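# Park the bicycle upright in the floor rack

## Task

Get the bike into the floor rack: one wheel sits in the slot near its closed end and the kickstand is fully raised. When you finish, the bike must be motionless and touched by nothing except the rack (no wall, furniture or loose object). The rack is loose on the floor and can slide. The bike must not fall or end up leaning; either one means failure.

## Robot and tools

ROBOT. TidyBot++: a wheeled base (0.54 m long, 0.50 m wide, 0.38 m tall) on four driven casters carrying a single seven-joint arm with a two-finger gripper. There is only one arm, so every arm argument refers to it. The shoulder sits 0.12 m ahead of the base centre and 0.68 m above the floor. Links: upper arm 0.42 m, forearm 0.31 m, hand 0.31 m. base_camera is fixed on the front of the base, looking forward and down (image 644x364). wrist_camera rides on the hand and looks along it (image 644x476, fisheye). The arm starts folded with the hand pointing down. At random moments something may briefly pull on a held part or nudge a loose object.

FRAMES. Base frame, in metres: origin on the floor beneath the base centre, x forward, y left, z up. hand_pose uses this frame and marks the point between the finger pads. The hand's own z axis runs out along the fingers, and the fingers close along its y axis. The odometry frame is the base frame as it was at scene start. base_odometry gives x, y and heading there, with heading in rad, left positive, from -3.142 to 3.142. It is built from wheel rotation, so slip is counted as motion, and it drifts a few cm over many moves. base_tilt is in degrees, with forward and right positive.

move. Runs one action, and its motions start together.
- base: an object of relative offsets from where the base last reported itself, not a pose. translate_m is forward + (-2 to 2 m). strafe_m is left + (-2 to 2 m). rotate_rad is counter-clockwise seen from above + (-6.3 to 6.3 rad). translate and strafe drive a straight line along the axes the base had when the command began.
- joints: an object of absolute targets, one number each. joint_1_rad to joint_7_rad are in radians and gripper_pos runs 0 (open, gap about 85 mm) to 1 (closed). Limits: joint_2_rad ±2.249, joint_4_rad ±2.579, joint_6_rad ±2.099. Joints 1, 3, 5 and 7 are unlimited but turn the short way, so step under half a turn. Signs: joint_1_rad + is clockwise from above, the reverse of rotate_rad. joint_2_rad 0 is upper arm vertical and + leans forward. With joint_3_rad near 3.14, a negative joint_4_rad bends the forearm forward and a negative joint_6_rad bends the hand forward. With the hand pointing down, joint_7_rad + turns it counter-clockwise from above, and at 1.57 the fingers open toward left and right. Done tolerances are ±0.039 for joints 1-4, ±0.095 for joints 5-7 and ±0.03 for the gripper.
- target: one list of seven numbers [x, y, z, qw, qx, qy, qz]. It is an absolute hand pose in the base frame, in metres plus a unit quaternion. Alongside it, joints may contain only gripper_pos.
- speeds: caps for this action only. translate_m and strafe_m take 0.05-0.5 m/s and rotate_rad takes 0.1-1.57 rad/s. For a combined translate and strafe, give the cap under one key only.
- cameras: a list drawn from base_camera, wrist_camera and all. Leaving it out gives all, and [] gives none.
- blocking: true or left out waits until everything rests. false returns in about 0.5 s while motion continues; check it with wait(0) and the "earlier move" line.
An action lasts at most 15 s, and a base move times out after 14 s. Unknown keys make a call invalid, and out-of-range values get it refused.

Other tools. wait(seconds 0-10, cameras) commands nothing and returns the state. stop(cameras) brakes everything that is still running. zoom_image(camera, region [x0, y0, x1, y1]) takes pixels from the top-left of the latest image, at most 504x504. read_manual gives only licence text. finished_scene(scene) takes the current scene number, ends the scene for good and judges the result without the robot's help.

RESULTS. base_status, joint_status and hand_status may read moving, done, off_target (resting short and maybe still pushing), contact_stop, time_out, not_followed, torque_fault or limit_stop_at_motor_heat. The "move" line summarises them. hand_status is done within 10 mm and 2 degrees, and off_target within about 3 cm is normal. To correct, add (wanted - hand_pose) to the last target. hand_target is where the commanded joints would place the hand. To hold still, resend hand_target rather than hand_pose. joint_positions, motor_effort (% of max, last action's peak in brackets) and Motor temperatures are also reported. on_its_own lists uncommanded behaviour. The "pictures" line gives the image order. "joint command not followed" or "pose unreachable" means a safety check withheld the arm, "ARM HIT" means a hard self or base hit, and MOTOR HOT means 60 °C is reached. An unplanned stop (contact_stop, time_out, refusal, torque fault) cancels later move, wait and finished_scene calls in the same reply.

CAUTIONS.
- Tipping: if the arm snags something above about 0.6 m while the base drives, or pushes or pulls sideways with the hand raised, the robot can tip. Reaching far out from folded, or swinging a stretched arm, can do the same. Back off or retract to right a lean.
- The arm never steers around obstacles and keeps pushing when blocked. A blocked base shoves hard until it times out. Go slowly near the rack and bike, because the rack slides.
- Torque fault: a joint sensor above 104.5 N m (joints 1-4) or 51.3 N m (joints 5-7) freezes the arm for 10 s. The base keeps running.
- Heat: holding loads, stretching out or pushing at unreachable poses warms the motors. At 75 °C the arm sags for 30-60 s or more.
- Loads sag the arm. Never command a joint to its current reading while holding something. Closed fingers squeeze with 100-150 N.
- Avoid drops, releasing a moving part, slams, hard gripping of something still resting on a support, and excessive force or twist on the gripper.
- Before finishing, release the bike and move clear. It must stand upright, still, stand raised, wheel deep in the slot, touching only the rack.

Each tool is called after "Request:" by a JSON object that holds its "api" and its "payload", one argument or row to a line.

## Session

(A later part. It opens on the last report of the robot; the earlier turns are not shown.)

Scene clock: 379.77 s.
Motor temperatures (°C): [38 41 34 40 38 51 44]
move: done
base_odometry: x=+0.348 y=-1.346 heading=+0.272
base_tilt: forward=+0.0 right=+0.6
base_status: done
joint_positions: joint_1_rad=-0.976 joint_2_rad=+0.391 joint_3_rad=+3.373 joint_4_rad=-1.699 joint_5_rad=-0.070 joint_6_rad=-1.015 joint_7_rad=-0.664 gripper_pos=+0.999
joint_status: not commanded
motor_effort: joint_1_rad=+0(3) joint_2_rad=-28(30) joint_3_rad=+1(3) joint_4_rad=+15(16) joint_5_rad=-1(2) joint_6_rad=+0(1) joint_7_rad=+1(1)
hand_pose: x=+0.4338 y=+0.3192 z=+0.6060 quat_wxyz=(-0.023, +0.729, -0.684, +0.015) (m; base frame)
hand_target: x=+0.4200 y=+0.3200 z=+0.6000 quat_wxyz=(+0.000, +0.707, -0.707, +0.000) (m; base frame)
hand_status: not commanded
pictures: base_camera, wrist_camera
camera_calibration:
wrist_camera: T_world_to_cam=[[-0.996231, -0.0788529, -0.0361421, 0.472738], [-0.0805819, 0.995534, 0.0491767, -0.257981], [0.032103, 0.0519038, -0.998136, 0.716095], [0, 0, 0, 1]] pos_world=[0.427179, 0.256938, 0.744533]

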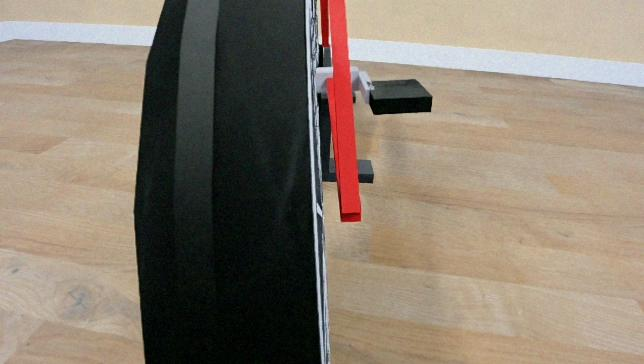

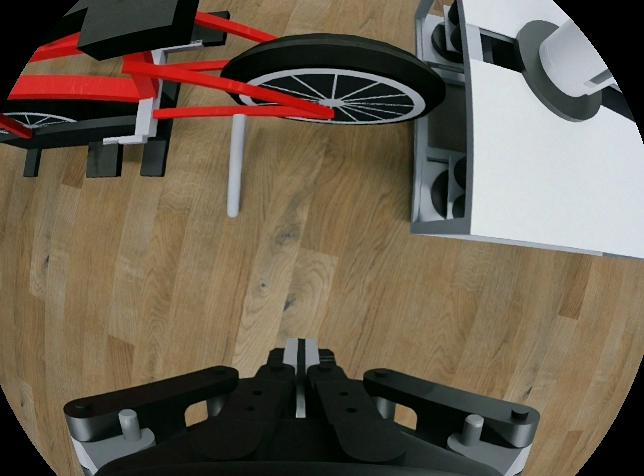

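Request:
{"api": "move", "payload": {
  "target": [0.78, 0.34, 0.62, 0, 0.707, -0.707, 0]
}}

Scene clock: 389.47 s.
Motor temperatures (°C): [38 42 34 40 38 51 44]
move: off_target
base_odometry: x=+0.348 y=-1.346 heading=+0.272
base_tilt: forward=+0.0 right=+0.6
base_status: not commanded
joint_positions: joint_1_rad=-0.556 joint_2_rad=+1.428 joint_3_rad=+3.337 joint_4_rad=+0.439 joint_5_rad=-0.119 joint_6_rad=-2.068 joint_7_rad=-0.340 gripper_pos=+0.999
joint_status: not commanded
motor_effort: joint_1_rad=+0(7) joint_2_rad=-52(58) joint_3_rad=-1(3) joint_4_rad=+14(19) joint_5_rad=-1(4) joint_6_rad=+0(6) joint_7_rad=+1(1)
hand_pose: x=+0.7186 y=+0.3712 z=+0.6003 quat_wxyz=(-0.022, +0.790, -0.610, +0.057) (m; base frame)
hand_target: x=+0.7129 y=+0.3642 z=+0.6002 quat_wxyz=(-0.012, +0.794, -0.606, +0.046) (m; base frame)
hand_status: off_target (0.072 m and 16.3 deg from the pose sent, 0.347 m and 4.8 deg at the start; a joint's target at an end of its range on 190 of 280 steps)
pictures: base_camera, wrist_camera
camera_calibration:
wrist_camera: T_world_to_cam=[[-0.959023, -0.269948, -0.0860389, 0.834574], [-0.268951, 0.962875, -0.0231901, -0.0956029], [0.0891048, 0.000900466, -0.996022, 0.675267], [0, 0, 0, 1]] pos_world=[0.714494, 0.316737, 0.742169]

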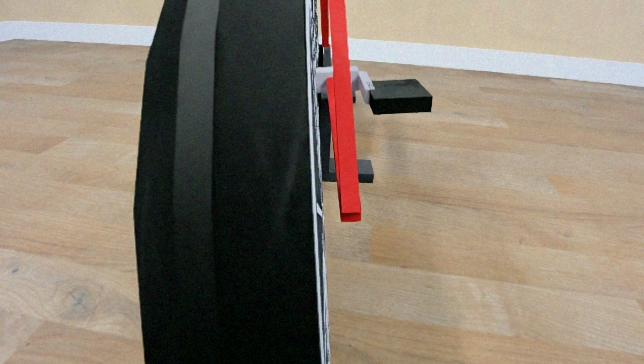

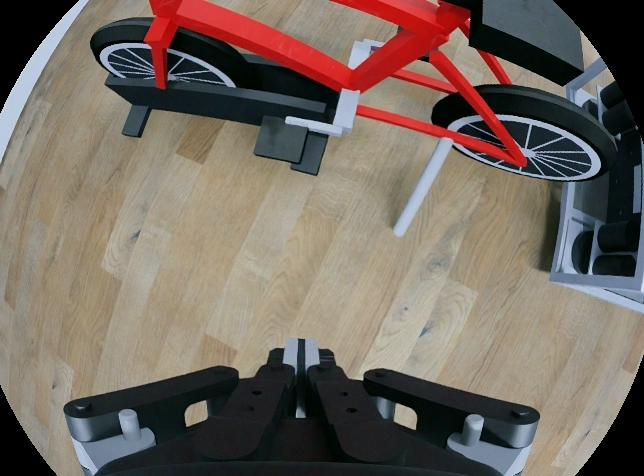

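Request:
{"api": "zoom_image", "payload": {
  "camera": "wrist_camera",
  "region": [60, 0, 380, 200]
}}

Scaled by 1.575.

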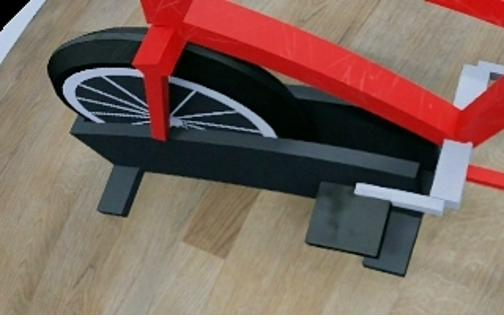

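Request:
{"api": "move", "payload": {
  "base": {"translate_m": 0.03},
  "speeds": {"translate_m": 0.05}
}}

Request:
{"api": "zoom_image", "payload": {
  "camera": "wrist_camera",
  "region": [60, 0, 380, 200]
}}

Scene clock: 390.70 s.
Motor temperatures (°C): [38 42 34 40 38 51 44]
move: done
base_odometry: x=+0.376 y=-1.338 heading=+0.272
base_tilt: forward=+0.0 right=+0.6
base_status: done
joint_positions: joint_1_rad=-0.553 joint_2_rad=+1.428 joint_3_rad=+3.337 joint_4_rad=+0.439 joint_5_rad=-0.119 joint_6_rad=-2.068 joint_7_rad=-0.340 gripper_pos=+0.999
joint_status: not commanded
motor_effort: joint_1_rad=+0(3) joint_2_rad=-52(56) joint_3_rad=-1(2) joint_4_rad=+14(15) joint_5_rad=+0(1) joint_6_rad=+1(1) joint_7_rad=+1(1)
hand_pose: x=+0.7198 y=+0.3692 z=+0.6004 quat_wxyz=(-0.022, +0.789, -0.611, +0.057) (m; base frame)
hand_target: x=+0.7129 y=+0.3642 z=+0.6002 quat_wxyz=(-0.012, +0.794, -0.606, +0.046) (m; base frame)
hand_status: not commanded
pictures: base_camera, wrist_camera
camera_calibration:
wrist_camera: T_world_to_cam=[[-0.959884, -0.266815, -0.086206, 0.834782], [-0.265811, 0.963747, -0.0231453, -0.0960024], [0.0892563, 0.000697678, -0.996008, 0.675258], [0, 0, 0, 1]] pos_world=[0.715505, 0.314784, 0.742304]

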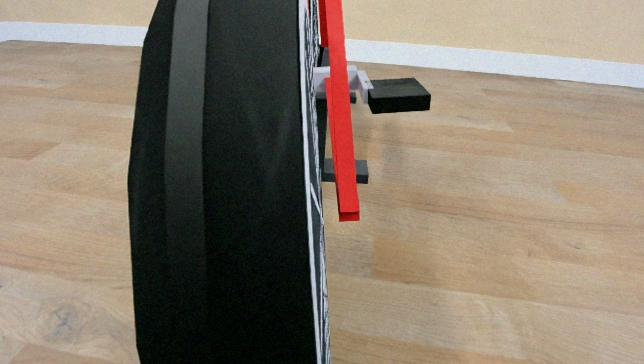

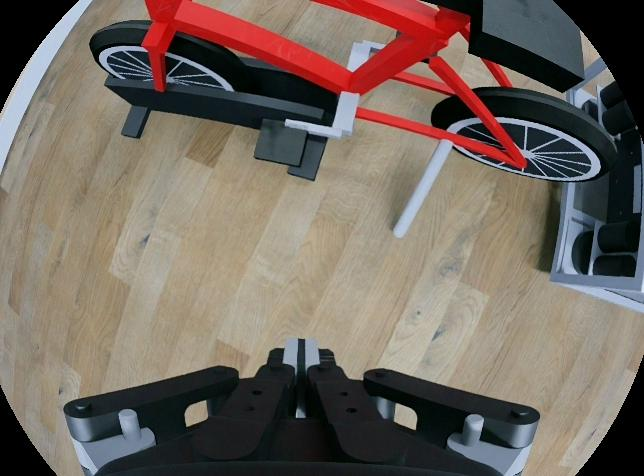

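Scaled by 1.575.

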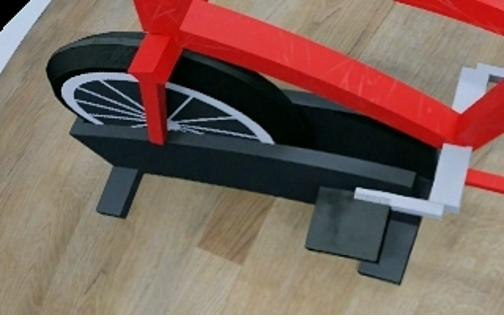

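Request:
{"api": "move", "payload": {
  "target": [0.69, 0.32, 0.38, 0.153, 0.690, -0.690, 0.153]
}}

Request:
{"api": "move", "payload": {
  "target": [0.69, 0.27, 0.2, 0.153, 0.690, -0.690, 0.153]
}}

Scene clock: 393.43 s.
Motor temperatures (°C): [38 42 34 40 38 51 44]
move: off_target
base_odometry: x=+0.376 y=-1.338 heading=+0.272
base_tilt: forward=+0.0 right=+0.6
base_status: not commanded
joint_positions: joint_1_rad=-0.643 joint_2_rad=+1.716 joint_3_rad=+3.267 joint_4_rad=+0.273 joint_5_rad=+0.183 joint_6_rad=-2.007 joint_7_rad=-0.543 gripper_pos=+0.999
joint_status: not commanded
motor_effort: joint_1_rad=+0(2) joint_2_rad=-53(61) joint_3_rad=+0(2) joint_4_rad=+15(18) joint_5_rad=+2(2) joint_6_rad=-3(3) joint_7_rad=+1(1)
hand_pose: x=+0.6728 y=+0.3184 z=+0.3755 quat_wxyz=(+0.176, +0.707, -0.675, +0.118) (m; base frame)
hand_target: x=+0.6900 y=+0.3200 z=+0.3800 quat_wxyz=(+0.153, +0.690, -0.690, +0.153) (m; base frame)
hand_status: off_target (0.018 m and 5.4 deg from the pose sent, 0.228 m and 27.2 deg at the start)
pictures: base_camera, wrist_camera
camera_calibration:
wrist_camera: T_world_to_cam=[[-0.993257, -0.0336922, 0.110927, 0.630859], [-0.072328, 0.927875, -0.36581, -0.0547852], [-0.0906014, -0.371366, -0.924055, 0.6679], [0, 0, 0, 1]] pos_world=[0.683156, 0.320124, 0.527156]

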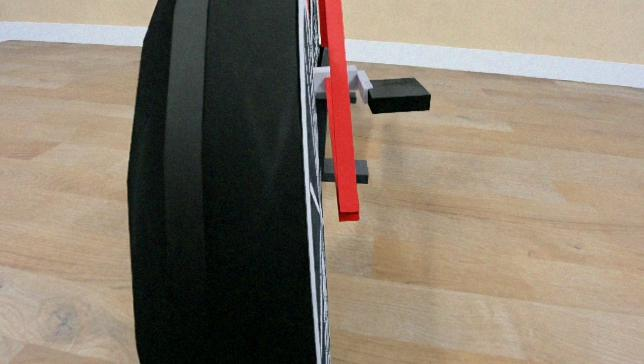

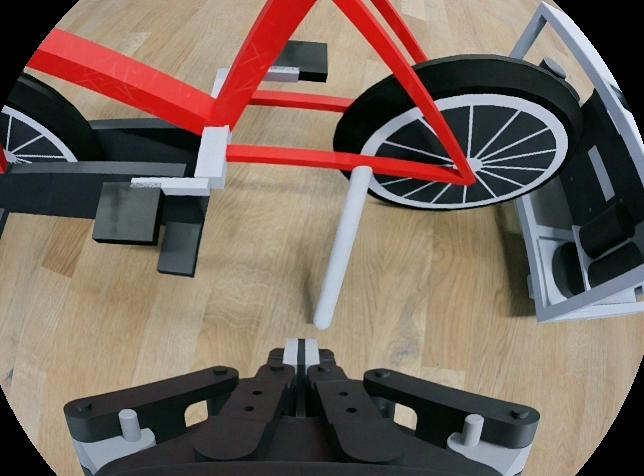

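Scene clock: 395.07 s.
Motor temperatures (°C): [38 42 34 40 38 51 44]
move: off_target
base_odometry: x=+0.376 y=-1.338 heading=+0.272
base_tilt: forward=+0.0 right=+0.6
base_status: not commanded
joint_positions: joint_1_rad=-0.610 joint_2_rad=+1.985 joint_3_rad=+3.263 joint_4_rad=+0.309 joint_5_rad=+0.189 joint_6_rad=-1.778 joint_7_rad=-0.573 gripper_pos=+0.999
joint_status: not commanded
motor_effort: joint_1_rad=+0(1) joint_2_rad=-50(57) joint_3_rad=+1(1) joint_4_rad=+15(17) joint_5_rad=+2(2) joint_6_rad=-3(3) joint_7_rad=+1(1)
hand_pose: x=+0.6612 y=+0.2805 z=+0.1945 quat_wxyz=(+0.179, +0.711, -0.670, +0.120) (m; base frame)
hand_target: x=+0.6900 y=+0.2700 z=+0.2000 quat_wxyz=(+0.153, +0.690, -0.690, +0.153) (m; base frame)
hand_status: off_target (0.031 m and 5.8 deg from the pose sent, 0.183 m and 5.4 deg at the start)
pictures: base_camera, wrist_camera
camera_calibration:
wrist_camera: T_world_to_cam=[[-0.992265, -0.045196, 0.115617, 0.639771], [-0.0853871, 0.924534, -0.371412, -0.0760315], [-0.0901054, -0.378411, -0.921242, 0.48669], [0, 0, 0, 1]] pos_world=[0.672184, 0.283378, 0.346152]

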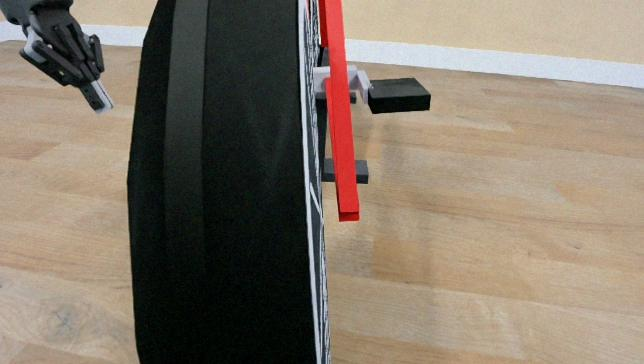

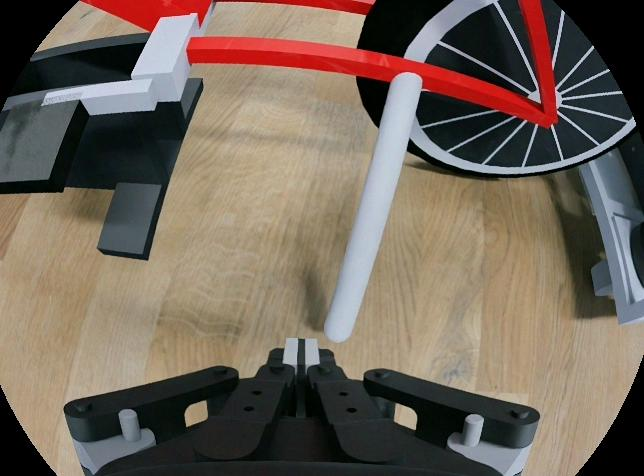

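Request:
{"api": "move", "payload": {
  "target": [0.71, 0.215, 0.13, 0.153, 0.690, -0.690, 0.153]
}}

Request:
{"api": "move", "payload": {
  "target": [0.71, 0.19, 0.085, 0.153, 0.690, -0.690, 0.153]
}}

Scene clock: 405.60 s.
Motor temperatures (°C): [38 43 34 40 38 51 44]
move: time_out
base_odometry: x=+0.376 y=-1.338 heading=+0.272
base_tilt: forward=+0.0 right=+0.6
base_status: not commanded
joint_positions: joint_1_rad=-0.538 joint_2_rad=+1.927 joint_3_rad=+3.413 joint_4_rad=-0.105 joint_5_rad=+0.072 joint_6_rad=-1.456 joint_7_rad=-0.630 gripper_pos=+0.999
joint_status: not commanded
motor_effort: joint_1_rad=+0(5) joint_2_rad=-49(55) joint_3_rad=+1(2) joint_4_rad=+13(17) joint_5_rad=+2(4) joint_6_rad=-3(4) joint_7_rad=+1(1)
hand_pose: x=+0.6712 y=+0.1986 z=+0.1171 quat_wxyz=(+0.200, +0.680, -0.694, +0.130) (m; base frame)
hand_target: x=+0.6741 y=+0.2008 z=+0.1146 quat_wxyz=(+0.194, +0.683, -0.692, +0.133) (m; base frame)
hand_status: time_out (0.044 m and 6.1 deg from the pose sent, 0.104 m and 5.8 deg at the start; a joint's target at an end of its range on 6 of 300 steps)
pictures: base_camera, wrist_camera
camera_calibration:
wrist_camera: T_world_to_cam=[[-0.992768, 0.0367268, 0.114297, 0.639213], [-0.0141759, 0.909534, -0.415389, -0.0679032], [-0.119213, -0.414005, -0.902435, 0.409632], [0, 0, 0, 1]] pos_world=[0.682461, 0.207873, 0.2684]

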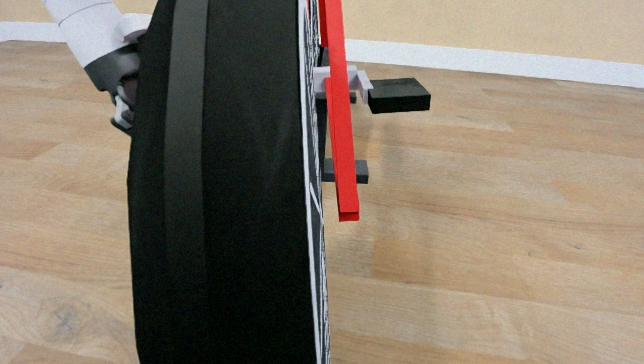

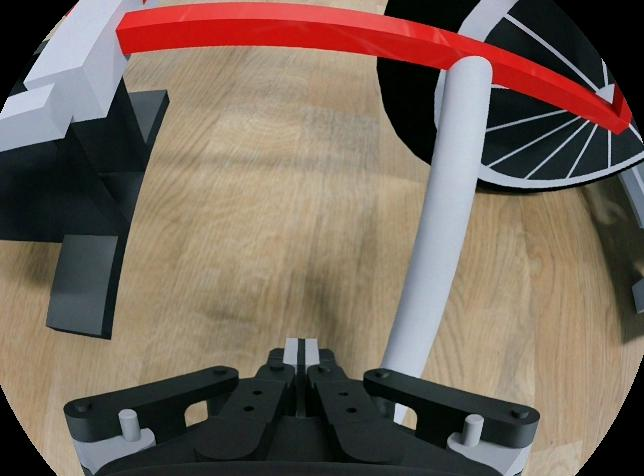

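not run: a stop that you did not command came earlier in this reply.

Request:
{"api": "move", "payload": {
  "target": [0.675, 0.2, 0.085, 0.074, 0.703, -0.703, 0.074]
}}

Scene clock: 408.10 s.
Motor temperatures (°C): [38 43 34 40 38 51 44]
move: off_target
base_odometry: x=+0.376 y=-1.338 heading=+0.272
base_tilt: forward=+0.0 right=+0.6
base_status: not commanded
joint_positions: joint_1_rad=-0.566 joint_2_rad=+1.727 joint_3_rad=+3.529 joint_4_rad=-0.774 joint_5_rad=-0.252 joint_6_rad=-0.843 joint_7_rad=-0.417 gripper_pos=+0.999
joint_status: not commanded
motor_effort: joint_1_rad=+0(1) joint_2_rad=-47(49) joint_3_rad=+4(5) joint_4_rad=+8(13) joint_5_rad=+0(3) joint_6_rad=-1(3) joint_7_rad=+0(1)
hand_pose: x=+0.6596 y=+0.1729 z=+0.0756 quat_wxyz=(+0.110, +0.696, -0.705, +0.079) (m; base frame)
hand_target: x=+0.6750 y=+0.2000 z=+0.0850 quat_wxyz=(+0.074, +0.703, -0.703, +0.074) (m; base frame)
hand_status: off_target (0.033 m and 4.3 deg from the pose sent, 0.032 m and 16.1 deg at the start)
pictures: base_camera, wrist_camera
camera_calibration:
wrist_camera: T_world_to_cam=[[-0.997914, 0.00934409, 0.0638824, 0.645327], [-0.00524913, 0.974453, -0.224531, -0.0933891], [-0.0643484, -0.224397, -0.972371, 0.296442], [0, 0, 0, 1]] pos_world=[0.662566, 0.151494, 0.226058]

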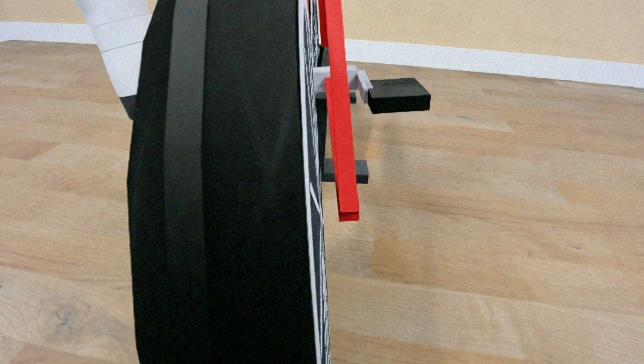

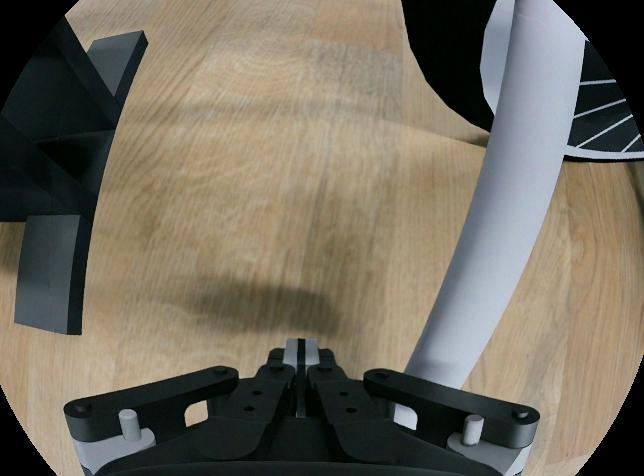

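Request:
{"api": "move", "payload": {
  "target": [0.672, 0.235, 0.078, 0.074, 0.703, -0.703, 0.074]
}}

Scene clock: 409.17 s.
Motor temperatures (°C): [38 43 34 40 38 51 44]
move: off_target
base_odometry: x=+0.376 y=-1.338 heading=+0.272
base_tilt: forward=+0.0 right=+0.6
base_status: not commanded
joint_positions: joint_1_rad=-0.600 joint_2_rad=+1.730 joint_3_rad=+3.528 joint_4_rad=-0.672 joint_5_rad=-0.252 joint_6_rad=-0.844 joint_7_rad=-0.432 gripper_pos=+0.999
joint_status: not commanded
motor_effort: joint_1_rad=+0(2) joint_2_rad=-48(49) joint_3_rad=+4(5) joint_4_rad=+10(10) joint_5_rad=+0(1) joint_6_rad=-1(2) joint_7_rad=+0(1)
hand_pose: x=+0.6924 y=+0.2288 z=+0.0887 quat_wxyz=(+0.062, +0.715, -0.691, +0.088) (m; base frame)
hand_target: x=+0.6720 y=+0.2350 z=+0.0780 quat_wxyz=(+0.074, +0.703, -0.703, +0.074) (m; base frame)
hand_status: off_target (0.024 m and 2.9 deg from the pose sent, 0.063 m and 4.3 deg at the start)
pictures: base_camera, wrist_camera
camera_calibration:
wrist_camera: T_world_to_cam=[[-0.998728, -0.0487148, -0.0130366, 0.697339], [-0.0457486, 0.983999, -0.1722, -0.123611], [0.0212167, -0.171384, -0.984976, 0.25359], [0, 0, 0, 1]] pos_world=[0.685416, 0.199065, 0.237585]

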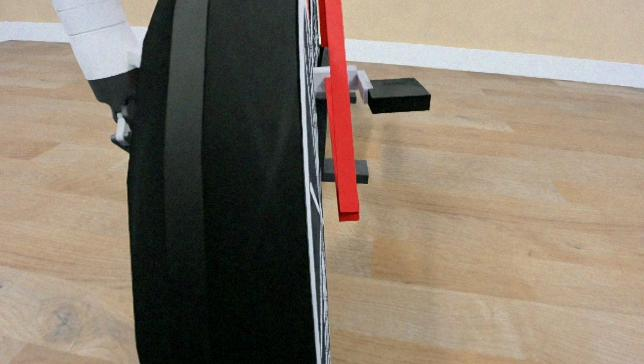

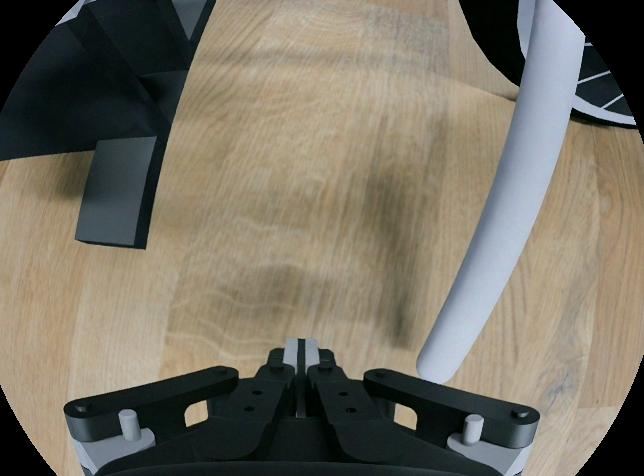

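Request:
{"api": "move", "payload": {
  "target": [0.64, 0.222, 0.062, 0.074, 0.703, -0.703, 0.074]
}}

Scene clock: 410.40 s.
Motor temperatures (°C): [38 43 34 40 38 51 44]
move: off_target
base_odometry: x=+0.376 y=-1.338 heading=+0.272
base_tilt: forward=+0.0 right=+0.6
base_status: not commanded
joint_positions: joint_1_rad=-0.642 joint_2_rad=+1.729 joint_3_rad=+3.543 joint_4_rad=-0.831 joint_5_rad=-0.304 joint_6_rad=-0.770 joint_7_rad=-0.431 gripper_pos=+0.999
joint_status: not commanded
motor_effort: joint_1_rad=-1(1) joint_2_rad=-44(49) joint_3_rad=+4(5) joint_4_rad=+6(10) joint_5_rad=+0(1) joint_6_rad=-2(4) joint_7_rad=+0(1)
hand_pose: x=+0.6412 y=+0.2033 z=+0.0646 quat_wxyz=(+0.094, +0.702, -0.701, +0.083) (m; base frame)
hand_target: x=+0.6400 y=+0.2220 z=+0.0620 quat_wxyz=(+0.074, +0.703, -0.703, +0.074) (m; base frame)
hand_status: off_target (0.019 m and 2.6 deg from the pose sent, 0.059 m and 2.9 deg at the start)
pictures: base_camera, wrist_camera
camera_calibration:
wrist_camera: T_world_to_cam=[[-0.999275, -0.0100217, 0.0367347, 0.63391], [-0.0174853, 0.977783, -0.20889, -0.119482], [-0.0338252, -0.209381, -0.977249, 0.2691], [0, 0, 0, 1]] pos_world=[0.640464, 0.179525, 0.214733]

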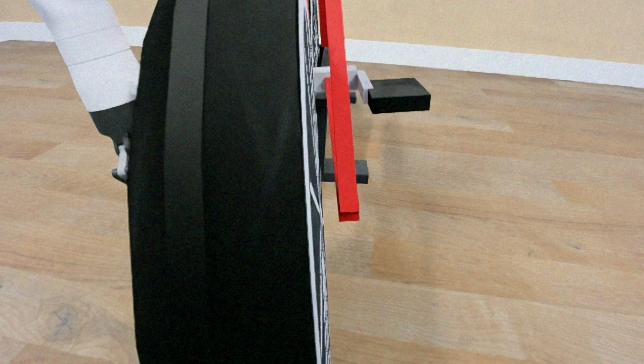

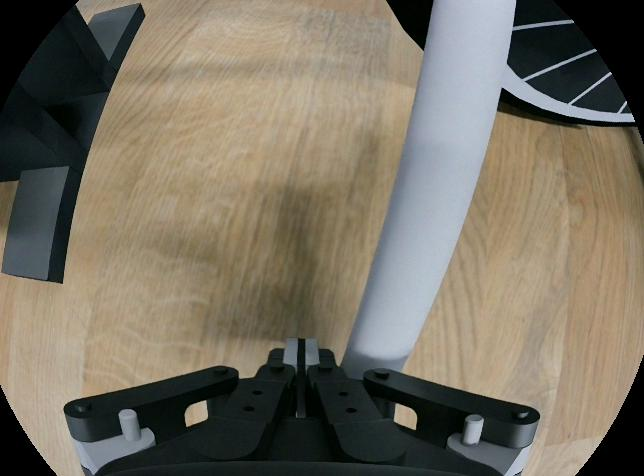

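Request:
{"api": "move", "payload": {
  "target": [0.58, 0.225, 0.068, 0.074, 0.703, -0.703, 0.074]
}}

Scene clock: 412.13 s.
Motor temperatures (°C): [38 43 34 40 38 51 44]
move: off_target
base_odometry: x=+0.376 y=-1.338 heading=+0.272
base_tilt: forward=+0.0 right=+0.6
base_status: not commanded
joint_positions: joint_1_rad=-0.753 joint_2_rad=+1.631 joint_3_rad=+3.605 joint_4_rad=-1.084 joint_5_rad=-0.467 joint_6_rad=-0.578 joint_7_rad=-0.337 gripper_pos=+0.999
joint_status: not commanded
motor_effort: joint_1_rad=-3(5) joint_2_rad=-36(44) joint_3_rad=+1(4) joint_4_rad=-1(7) joint_5_rad=-1(3) joint_6_rad=-7(9) joint_7_rad=+1(1)
hand_pose: x=+0.6293 y=+0.2172 z=+0.0909 quat_wxyz=(+0.053, +0.705, -0.699, +0.105) (m; base frame)
hand_target: x=+0.5800 y=+0.2250 z=+0.0680 quat_wxyz=(+0.074, +0.703, -0.703, +0.074) (m; base frame)
hand_status: off_target (0.055 m and 4.3 deg from the pose sent, 0.065 m and 2.6 deg at the start)
pictures: base_camera, wrist_camera
camera_calibration:
wrist_camera: T_world_to_cam=[[-0.998295, -0.0272003, -0.0516484, 0.632427], [-0.0172711, 0.982818, -0.183767, -0.131271], [0.0557595, -0.182562, -0.981612, 0.235572], [0, 0, 0, 1]] pos_world=[0.615946, 0.189224, 0.239781]

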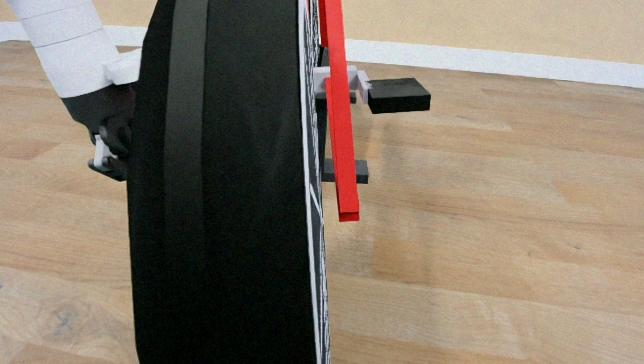

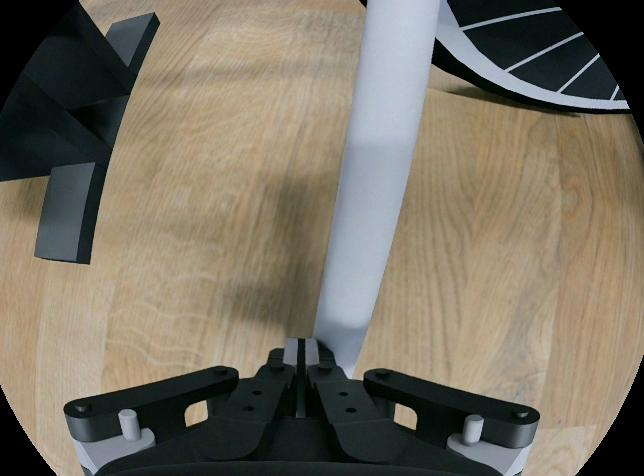

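Request:
{"api": "move", "payload": {
  "target": [0.53, 0.225, 0.05, 0.074, 0.703, -0.703, 0.074]
}}

Scene clock: 414.20 s.
Motor temperatures (°C): [38 43 34 40 38 51 44]
move: off_target
base_odometry: x=+0.376 y=-1.338 heading=+0.272
base_tilt: forward=+0.0 right=+0.6
base_status: not commanded
joint_positions: joint_1_rad=-0.854 joint_2_rad=+1.676 joint_3_rad=+3.556 joint_4_rad=-1.262 joint_5_rad=-0.597 joint_6_rad=-0.477 joint_7_rad=-0.276 gripper_pos=+0.999
joint_status: not commanded
motor_effort: joint_1_rad=+0(7) joint_2_rad=-40(46) joint_3_rad=+6(9) joint_4_rad=+2(7) joint_5_rad=+0(5) joint_6_rad=-1(11) joint_7_rad=+1(1)
hand_pose: x=+0.5239 y=+0.2099 z=+0.0482 quat_wxyz=(+0.093, +0.706, -0.698, +0.082) (m; base frame)
hand_target: x=+0.5300 y=+0.2250 z=+0.0500 quat_wxyz=(+0.074, +0.703, -0.703, +0.074) (m; base frame)
hand_status: off_target (0.016 m and 2.4 deg from the pose sent, 0.108 m and 4.3 deg at the start)
pictures: base_camera, wrist_camera
camera_calibration:
wrist_camera: T_world_to_cam=[[-0.999144, -0.0195551, 0.0364583, 0.519369], [-0.0266258, 0.978424, -0.204886, -0.126889], [-0.0316651, -0.205681, -0.978107, 0.248588], [0, 0, 0, 1]] pos_world=[0.523418, 0.185438, 0.198212]

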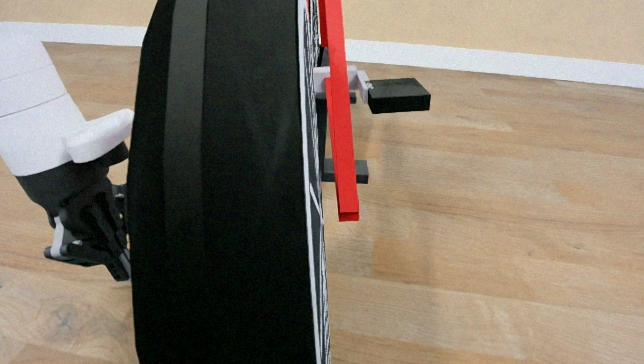

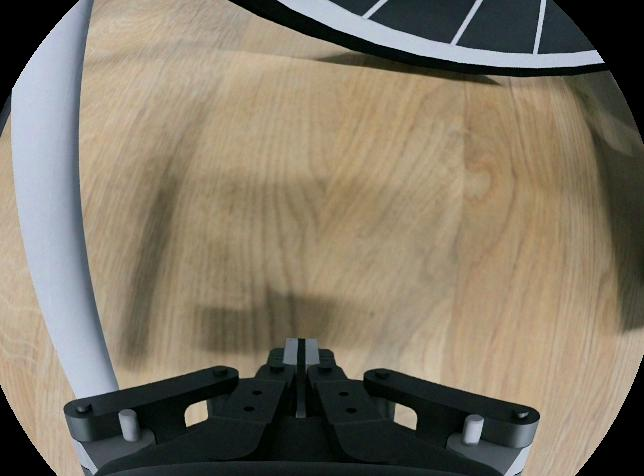

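Request:
{"api": "move", "payload": {
  "target": [0.53, 0.34, 0.09, 0.074, 0.703, -0.703, 0.074]
}}

Request:
{"api": "move", "payload": {
  "target": [0.67, 0.34, 0.09, 0.0, 0.707, -0.707, 0.0]
}}

Scene clock: 416.17 s.
Motor temperatures (°C): [38 43 34 40 38 51 44]
move: off_target
base_odometry: x=+0.376 y=-1.338 heading=+0.272
base_tilt: forward=+0.0 right=+0.6
base_status: not commanded
joint_positions: joint_1_rad=-0.966 joint_2_rad=+1.645 joint_3_rad=+3.556 joint_4_rad=-1.032 joint_5_rad=-0.540 joint_6_rad=-0.670 joint_7_rad=-0.519 gripper_pos=+0.999
joint_status: not commanded
motor_effort: joint_1_rad=+0(2) joint_2_rad=-45(45) joint_3_rad=+5(7) joint_4_rad=+6(6) joint_5_rad=-1(1) joint_6_rad=-1(1) joint_7_rad=+1(1)
hand_pose: x=+0.5277 y=+0.3516 z=+0.0796 quat_wxyz=(+0.055, +0.701, -0.709, +0.056) (m; base frame)
hand_target: x=+0.5300 y=+0.3400 z=+0.0900 quat_wxyz=(+0.074, +0.703, -0.703, +0.074) (m; base frame)
hand_status: off_target (0.016 m and 3.1 deg from the pose sent, 0.137 m and 2.4 deg at the start)
pictures: base_camera, wrist_camera
camera_calibration:
wrist_camera: T_world_to_cam=[[-0.999826, -0.00112051, 0.0186057, 0.520045], [-0.00326386, 0.993294, -0.115572, -0.283748], [-0.0183515, -0.115613, -0.993125, 0.27111], [0, 0, 0, 1]] pos_world=[0.524004, 0.313772, 0.226777]

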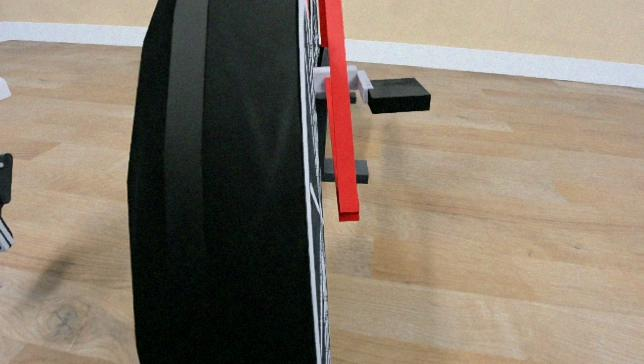

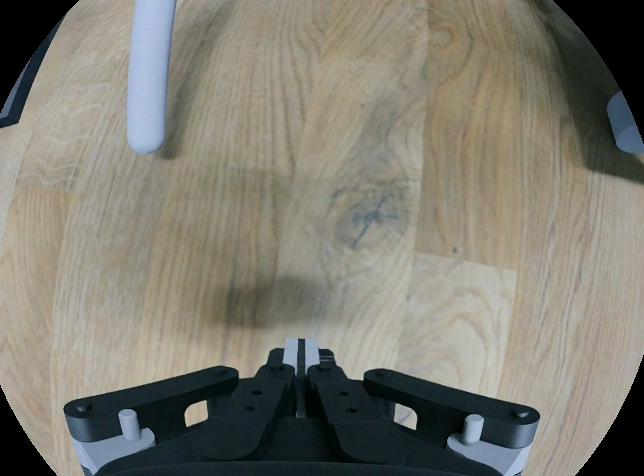

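Scene clock: 418.00 s.
Motor temperatures (°C): [38 44 34 40 38 51 44]
move: off_target
base_odometry: x=+0.376 y=-1.338 heading=+0.272
base_tilt: forward=+0.0 right=+0.6
base_status: not commanded
joint_positions: joint_1_rad=-0.625 joint_2_rad=+1.711 joint_3_rad=+3.419 joint_4_rad=-0.595 joint_5_rad=-0.413 joint_6_rad=-0.803 joint_7_rad=-0.475 gripper_pos=+0.999
joint_status: not commanded
motor_effort: joint_1_rad=+0(3) joint_2_rad=-51(51) joint_3_rad=+2(6) joint_4_rad=+12(13) joint_5_rad=-1(2) joint_6_rad=+1(1) joint_7_rad=+1(1)
hand_pose: x=+0.6869 y=+0.3600 z=+0.1048 quat_wxyz=(-0.035, +0.676, -0.736, -0.007) (m; base frame)
hand_target: x=+0.6700 y=+0.3400 z=+0.0900 quat_wxyz=(+0.000, +0.707, -0.707, +0.000) (m; base frame)
hand_status: off_target (0.030 m and 6.3 deg from the pose sent, 0.143 m and 9.0 deg at the start)
pictures: base_camera, wrist_camera
camera_calibration:
wrist_camera: T_world_to_cam=[[-0.997347, 0.0699773, -0.0200369, 0.65554], [0.0676214, 0.992613, 0.100731, -0.359741], [0.0269378, 0.0991085, -0.994712, 0.191774], [0, 0, 0, 1]] pos_world=[0.672961, 0.292204, 0.240132]

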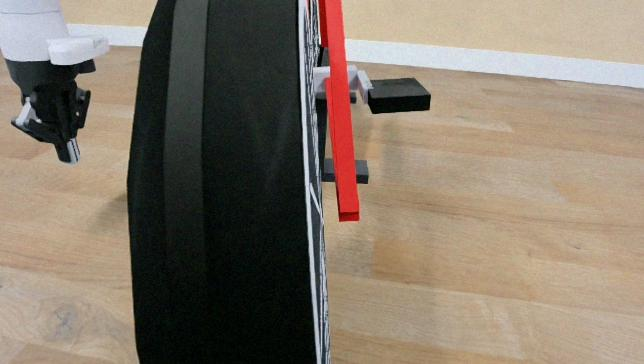

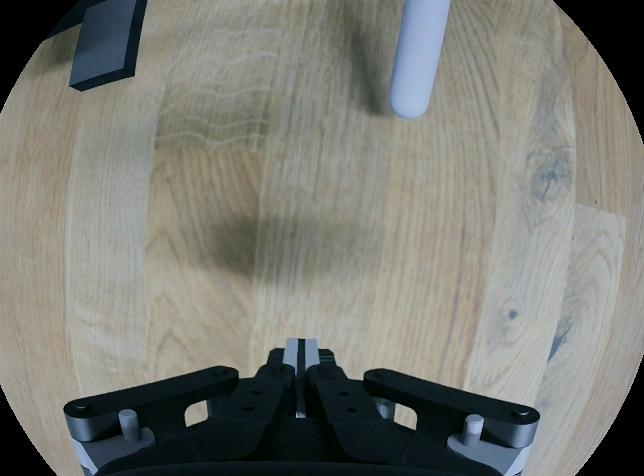

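Request:
{"api": "move", "payload": {
  "target": [0.665, 0.24, 0.075, 0.0, 0.707, -0.707, 0.0]
}}

Request:
{"api": "move", "payload": {
  "target": [0.66, 0.18, 0.065, 0.0, 0.707, -0.707, 0.0]
}}

Scene clock: 419.83 s.
Motor temperatures (°C): [38 44 34 40 38 51 44]
move: off_target
base_odometry: x=+0.376 y=-1.338 heading=+0.272
base_tilt: forward=+0.0 right=+0.6
base_status: not commanded
joint_positions: joint_1_rad=-0.550 joint_2_rad=+1.682 joint_3_rad=+3.427 joint_4_rad=-0.882 joint_5_rad=-0.449 joint_6_rad=-0.682 joint_7_rad=-0.189 gripper_pos=+0.999
joint_status: not commanded
motor_effort: joint_1_rad=+0(2) joint_2_rad=-47(51) joint_3_rad=+3(8) joint_4_rad=+9(12) joint_5_rad=-1(6) joint_6_rad=+0(4) joint_7_rad=+1(1)
hand_pose: x=+0.6444 y=+0.2404 z=+0.0672 quat_wxyz=(+0.028, +0.714, -0.700, -0.003) (m; base frame)
hand_target: x=+0.6650 y=+0.2400 z=+0.0750 quat_wxyz=(+0.000, +0.707, -0.707, +0.000) (m; base frame)
hand_status: off_target (0.022 m and 3.4 deg from the pose sent, 0.126 m and 6.3 deg at the start)
pictures: base_camera, wrist_camera
camera_calibration:
wrist_camera: T_world_to_cam=[[-0.997547, -0.0331542, 0.0616473, 0.640221], [-0.0327822, 0.999438, 0.00703716, -0.164959], [-0.0618459, 0.00499897, -0.998073, 0.24749], [0, 0, 0, 1]] pos_world=[0.648549, 0.184855, 0.208706]

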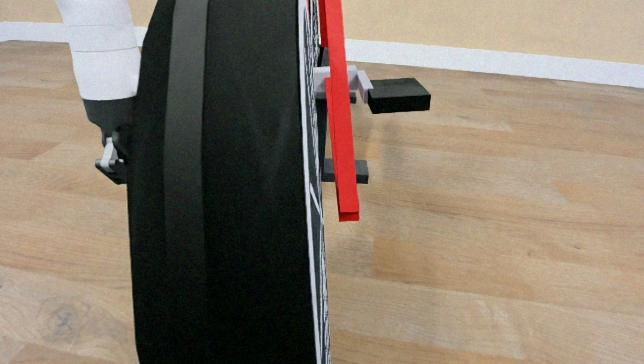

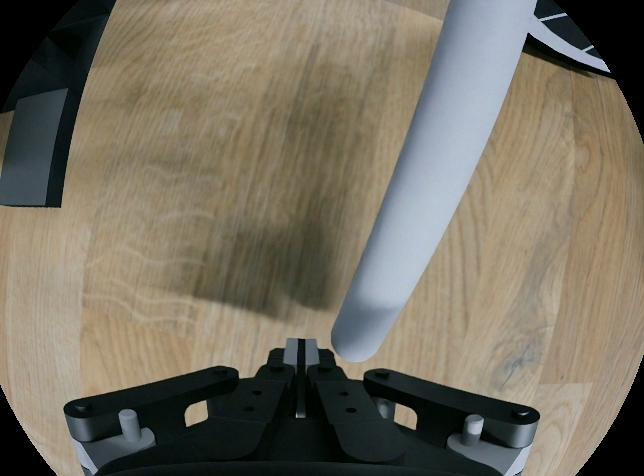

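Scene clock: 421.10 s.
Motor temperatures (°C): [38 44 34 40 38 51 44]
move: off_target
base_odometry: x=+0.376 y=-1.338 heading=+0.272
base_tilt: forward=+0.0 right=+0.6
base_status: not commanded
joint_positions: joint_1_rad=-0.463 joint_2_rad=+1.656 joint_3_rad=+3.425 joint_4_rad=-0.987 joint_5_rad=-0.501 joint_6_rad=-0.588 joint_7_rad=-0.026 gripper_pos=+0.999
joint_status: not commanded
motor_effort: joint_1_rad=+1(4) joint_2_rad=-43(46) joint_3_rad=+3(9) joint_4_rad=+5(8) joint_5_rad=+0(4) joint_6_rad=-1(2) joint_7_rad=+1(2)
hand_pose: x=+0.6543 y=+0.1816 z=+0.0656 quat_wxyz=(+0.018, +0.716, -0.698, +0.001) (m; base frame)
hand_target: x=+0.6600 y=+0.1800 z=+0.0650 quat_wxyz=(+0.000, +0.707, -0.707, +0.000) (m; base frame)
hand_status: off_target (0.006 m and 2.5 deg from the pose sent, 0.062 m and 3.4 deg at the start)
pictures: base_camera, wrist_camera
camera_calibration:
wrist_camera: T_world_to_cam=[[-0.99835, -0.0391583, 0.0420096, 0.651167], [-0.0385313, 0.999135, 0.0156321, -0.102612], [-0.0425854, 0.0139876, -0.998995, 0.232602], [0, 0, 0, 1]] pos_world=[0.656044, 0.124768, 0.206617]

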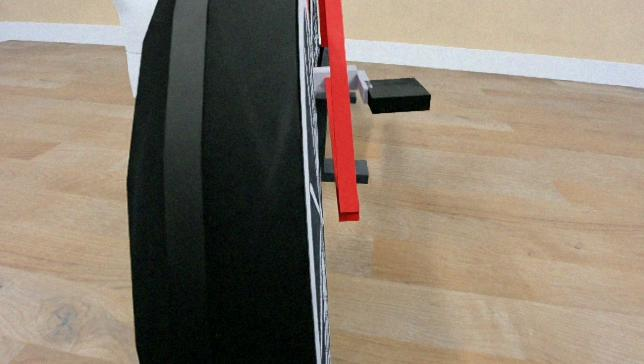

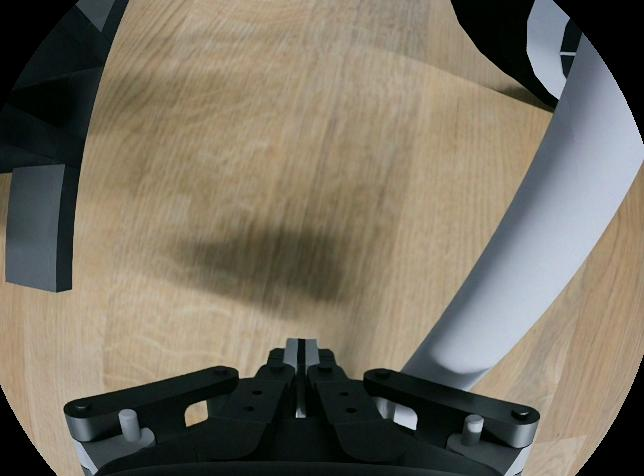

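Request:
{"api": "move", "payload": {
  "target": [0.60, 0.18, 0.06, 0.0, 0.707, -0.707, 0.0]
}}

Request:
{"api": "move", "payload": {
  "target": [0.55, 0.18, 0.06, 0.0, 0.707, -0.707, 0.0]
}}

Scene clock: 422.43 s.
Motor temperatures (°C): [38 44 34 40 38 51 44]
move: off_target
base_odometry: x=+0.376 y=-1.338 heading=+0.272
base_tilt: forward=+0.0 right=+0.6
base_status: not commanded
joint_positions: joint_1_rad=-0.480 joint_2_rad=+1.576 joint_3_rad=+3.413 joint_4_rad=-1.199 joint_5_rad=-0.669 joint_6_rad=-0.387 joint_7_rad=+0.145 gripper_pos=+0.999
joint_status: not commanded
motor_effort: joint_1_rad=+0(1) joint_2_rad=-35(43) joint_3_rad=+2(4) joint_4_rad=-1(6) joint_5_rad=-1(1) joint_6_rad=-4(5) joint_7_rad=+1(1)
hand_pose: x=+0.6484 y=+0.1759 z=+0.0826 quat_wxyz=(-0.021, +0.710, -0.703, +0.025) (m; base frame)
hand_target: x=+0.6000 y=+0.1800 z=+0.0600 quat_wxyz=(+0.000, +0.707, -0.707, +0.000) (m; base frame)
hand_status: off_target (0.054 m and 3.8 deg from the pose sent, 0.055 m and 2.5 deg at the start)
pictures: base_camera, wrist_camera
camera_calibration:
wrist_camera: T_world_to_cam=[[-0.998576, -0.0244426, -0.0474104, 0.649218], [-0.0260865, 0.999069, 0.0343701, -0.107056], [0.0465261, 0.035558, -0.998284, 0.187819], [0, 0, 0, 1]] pos_world=[0.636762, 0.116147, 0.221956]

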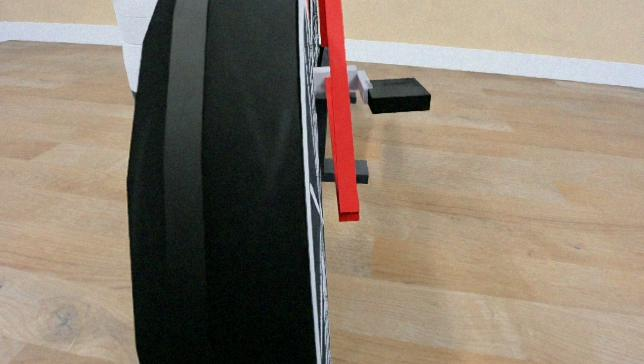

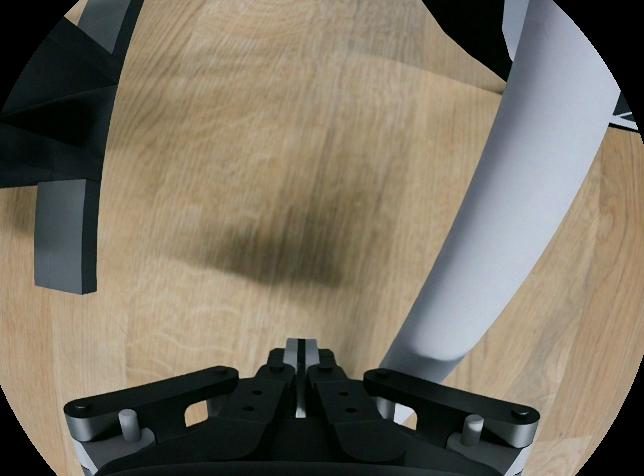

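Scene clock: 423.83 s.
Motor temperatures (°C): [38 44 34 40 38 51 44]
move: off_target
base_odometry: x=+0.376 y=-1.338 heading=+0.272
base_tilt: forward=+0.0 right=+0.6
base_status: not commanded
joint_positions: joint_1_rad=-0.481 joint_2_rad=+1.530 joint_3_rad=+3.345 joint_4_rad=-1.351 joint_5_rad=-0.827 joint_6_rad=-0.205 joint_7_rad=+0.323 gripper_pos=+0.999
joint_status: not commanded
motor_effort: joint_1_rad=-2(3) joint_2_rad=-31(34) joint_3_rad=+0(2) joint_4_rad=-8(10) joint_5_rad=+0(1) joint_6_rad=-8(11) joint_7_rad=+1(1)
hand_pose: x=+0.6322 y=+0.1807 z=+0.0902 quat_wxyz=(-0.049, +0.706, -0.705, +0.043) (m; base frame)
hand_target: x=+0.5500 y=+0.1800 z=+0.0600 quat_wxyz=(+0.000, +0.707, -0.707, +0.000) (m; base frame)
hand_status: off_target (0.088 m and 7.5 deg from the pose sent, 0.101 m and 3.8 deg at the start)
pictures: base_camera, wrist_camera
camera_calibration:
wrist_camera: T_world_to_cam=[[-0.993496, -0.0160375, -0.112734, 0.634745], [-0.0215113, 0.998639, 0.0475074, -0.116542], [0.111819, 0.0496234, -0.992489, 0.151558], [0, 0, 0, 1]] pos_world=[0.611163, 0.119043, 0.227514]

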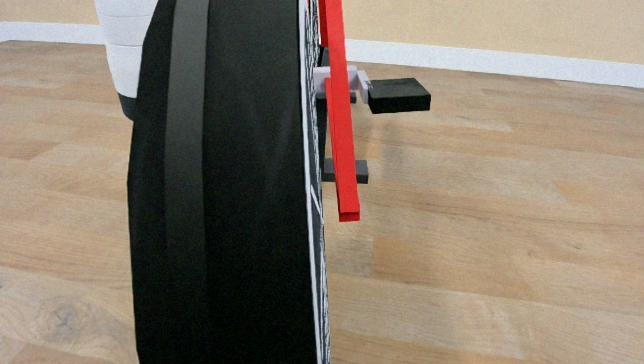

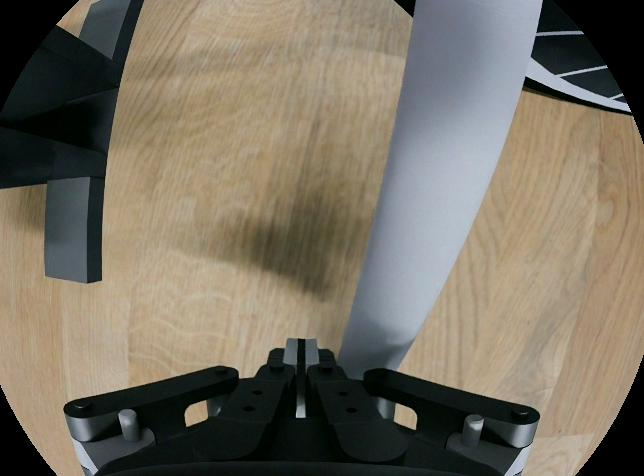

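Request:
{"api": "move", "payload": {
  "target": [0.49, 0.19, 0.05, 0.0, 0.707, -0.707, 0.0]
}}

Scene clock: 425.37 s.
Motor temperatures (°C): [38 44 34 40 38 51 44]
move: off_target
base_odometry: x=+0.376 y=-1.338 heading=+0.272
base_tilt: forward=+0.0 right=+0.6
base_status: not commanded
joint_positions: joint_1_rad=-0.433 joint_2_rad=+1.516 joint_3_rad=+3.186 joint_4_rad=-1.472 joint_5_rad=-0.941 joint_6_rad=+0.061 joint_7_rad=+0.520 gripper_pos=+0.999
joint_status: not commanded
motor_effort: joint_1_rad=-7(8) joint_2_rad=-24(31) joint_3_rad=-9(9) joint_4_rad=-12(13) joint_5_rad=-2(3) joint_6_rad=-12(13) joint_7_rad=+0(1)
hand_pose: x=+0.6152 y=+0.1835 z=+0.0899 quat_wxyz=(-0.072, +0.707, -0.700, +0.077) (m; base frame)
hand_target: x=+0.4900 y=+0.1900 z=+0.0500 quat_wxyz=(+0.000, +0.707, -0.707, +0.000) (m; base frame)
hand_status: off_target (0.132 m and 12.2 deg from the pose sent, 0.148 m and 7.5 deg at the start)
pictures: base_camera, wrist_camera
camera_calibration:
wrist_camera: T_world_to_cam=[[-0.980888, -0.0257328, -0.192864, 0.619019], [-0.0320668, 0.999042, 0.029792, -0.111647], [0.191913, 0.0354071, -0.980773, 0.105315], [0, 0, 0, 1]] pos_world=[0.583397, 0.12374, 0.226003]

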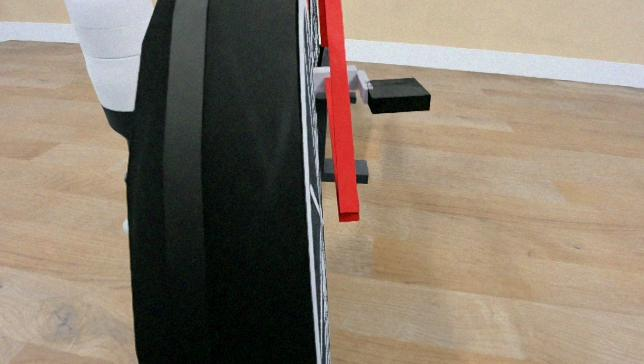

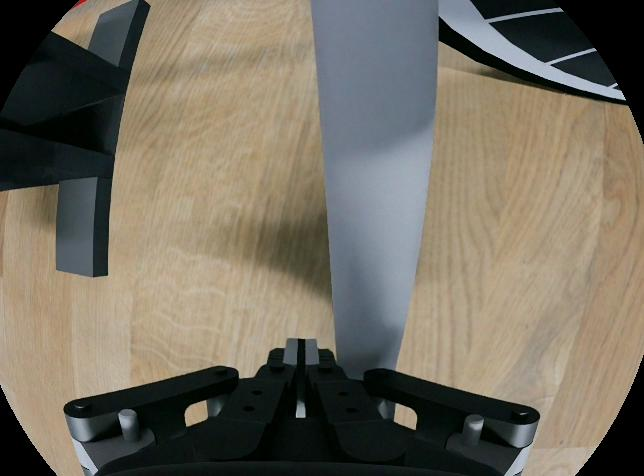

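Request:
{"api": "move", "payload": {
  "target": [0.43, 0.19, 0.05, 0.0, 0.707, -0.707, 0.0]
}}

Scene clock: 427.03 s.
Motor temperatures (°C): [38 44 34 40 38 51 44]
move: off_target
base_odometry: x=+0.376 y=-1.338 heading=+0.272
base_tilt: forward=+0.0 right=+0.6
base_status: not commanded
joint_positions: joint_1_rad=-0.367 joint_2_rad=+1.619 joint_3_rad=+2.922 joint_4_rad=-1.717 joint_5_rad=-0.884 joint_6_rad=+0.264 joint_7_rad=+0.499 gripper_pos=+0.999
joint_status: not commanded
motor_effort: joint_1_rad=+0(7) joint_2_rad=-34(38) joint_3_rad=-5(9) joint_4_rad=-3(15) joint_5_rad=-1(4) joint_6_rad=+0(12) joint_7_rad=+1(1)
hand_pose: x=+0.4211 y=+0.1952 z=+0.0521 quat_wxyz=(+0.008, +0.705, -0.709, -0.013) (m; base frame)
hand_target: x=+0.4300 y=+0.1900 z=+0.0500 quat_wxyz=(+0.000, +0.707, -0.707, +0.000) (m; base frame)
hand_status: off_target (0.011 m and 1.8 deg from the pose sent, 0.190 m and 12.2 deg at the start)
pictures: base_camera, wrist_camera
camera_calibration:
wrist_camera: T_world_to_cam=[[-0.99882, -0.0099404, 0.0475439, 0.413588], [-0.00767205, 0.998834, 0.0476574, -0.139632], [-0.0479623, 0.0472364, -0.997732, 0.204663], [0, 0, 0, 1]] pos_world=[0.421845, 0.133913, 0.191189]

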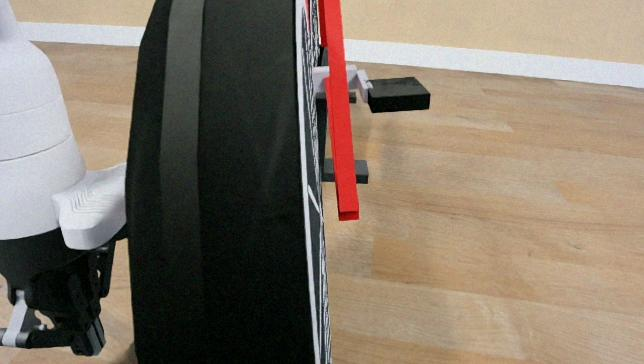

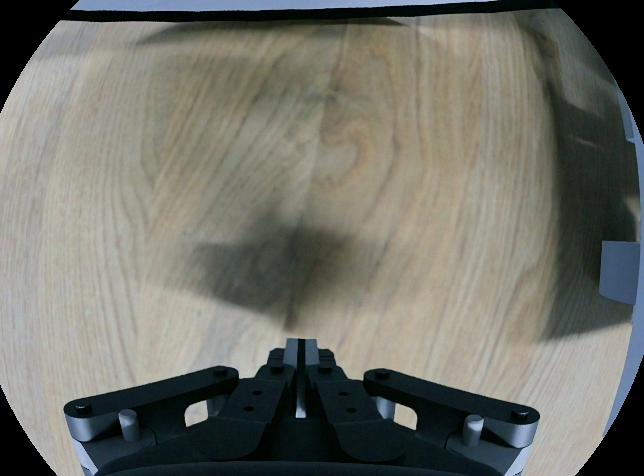

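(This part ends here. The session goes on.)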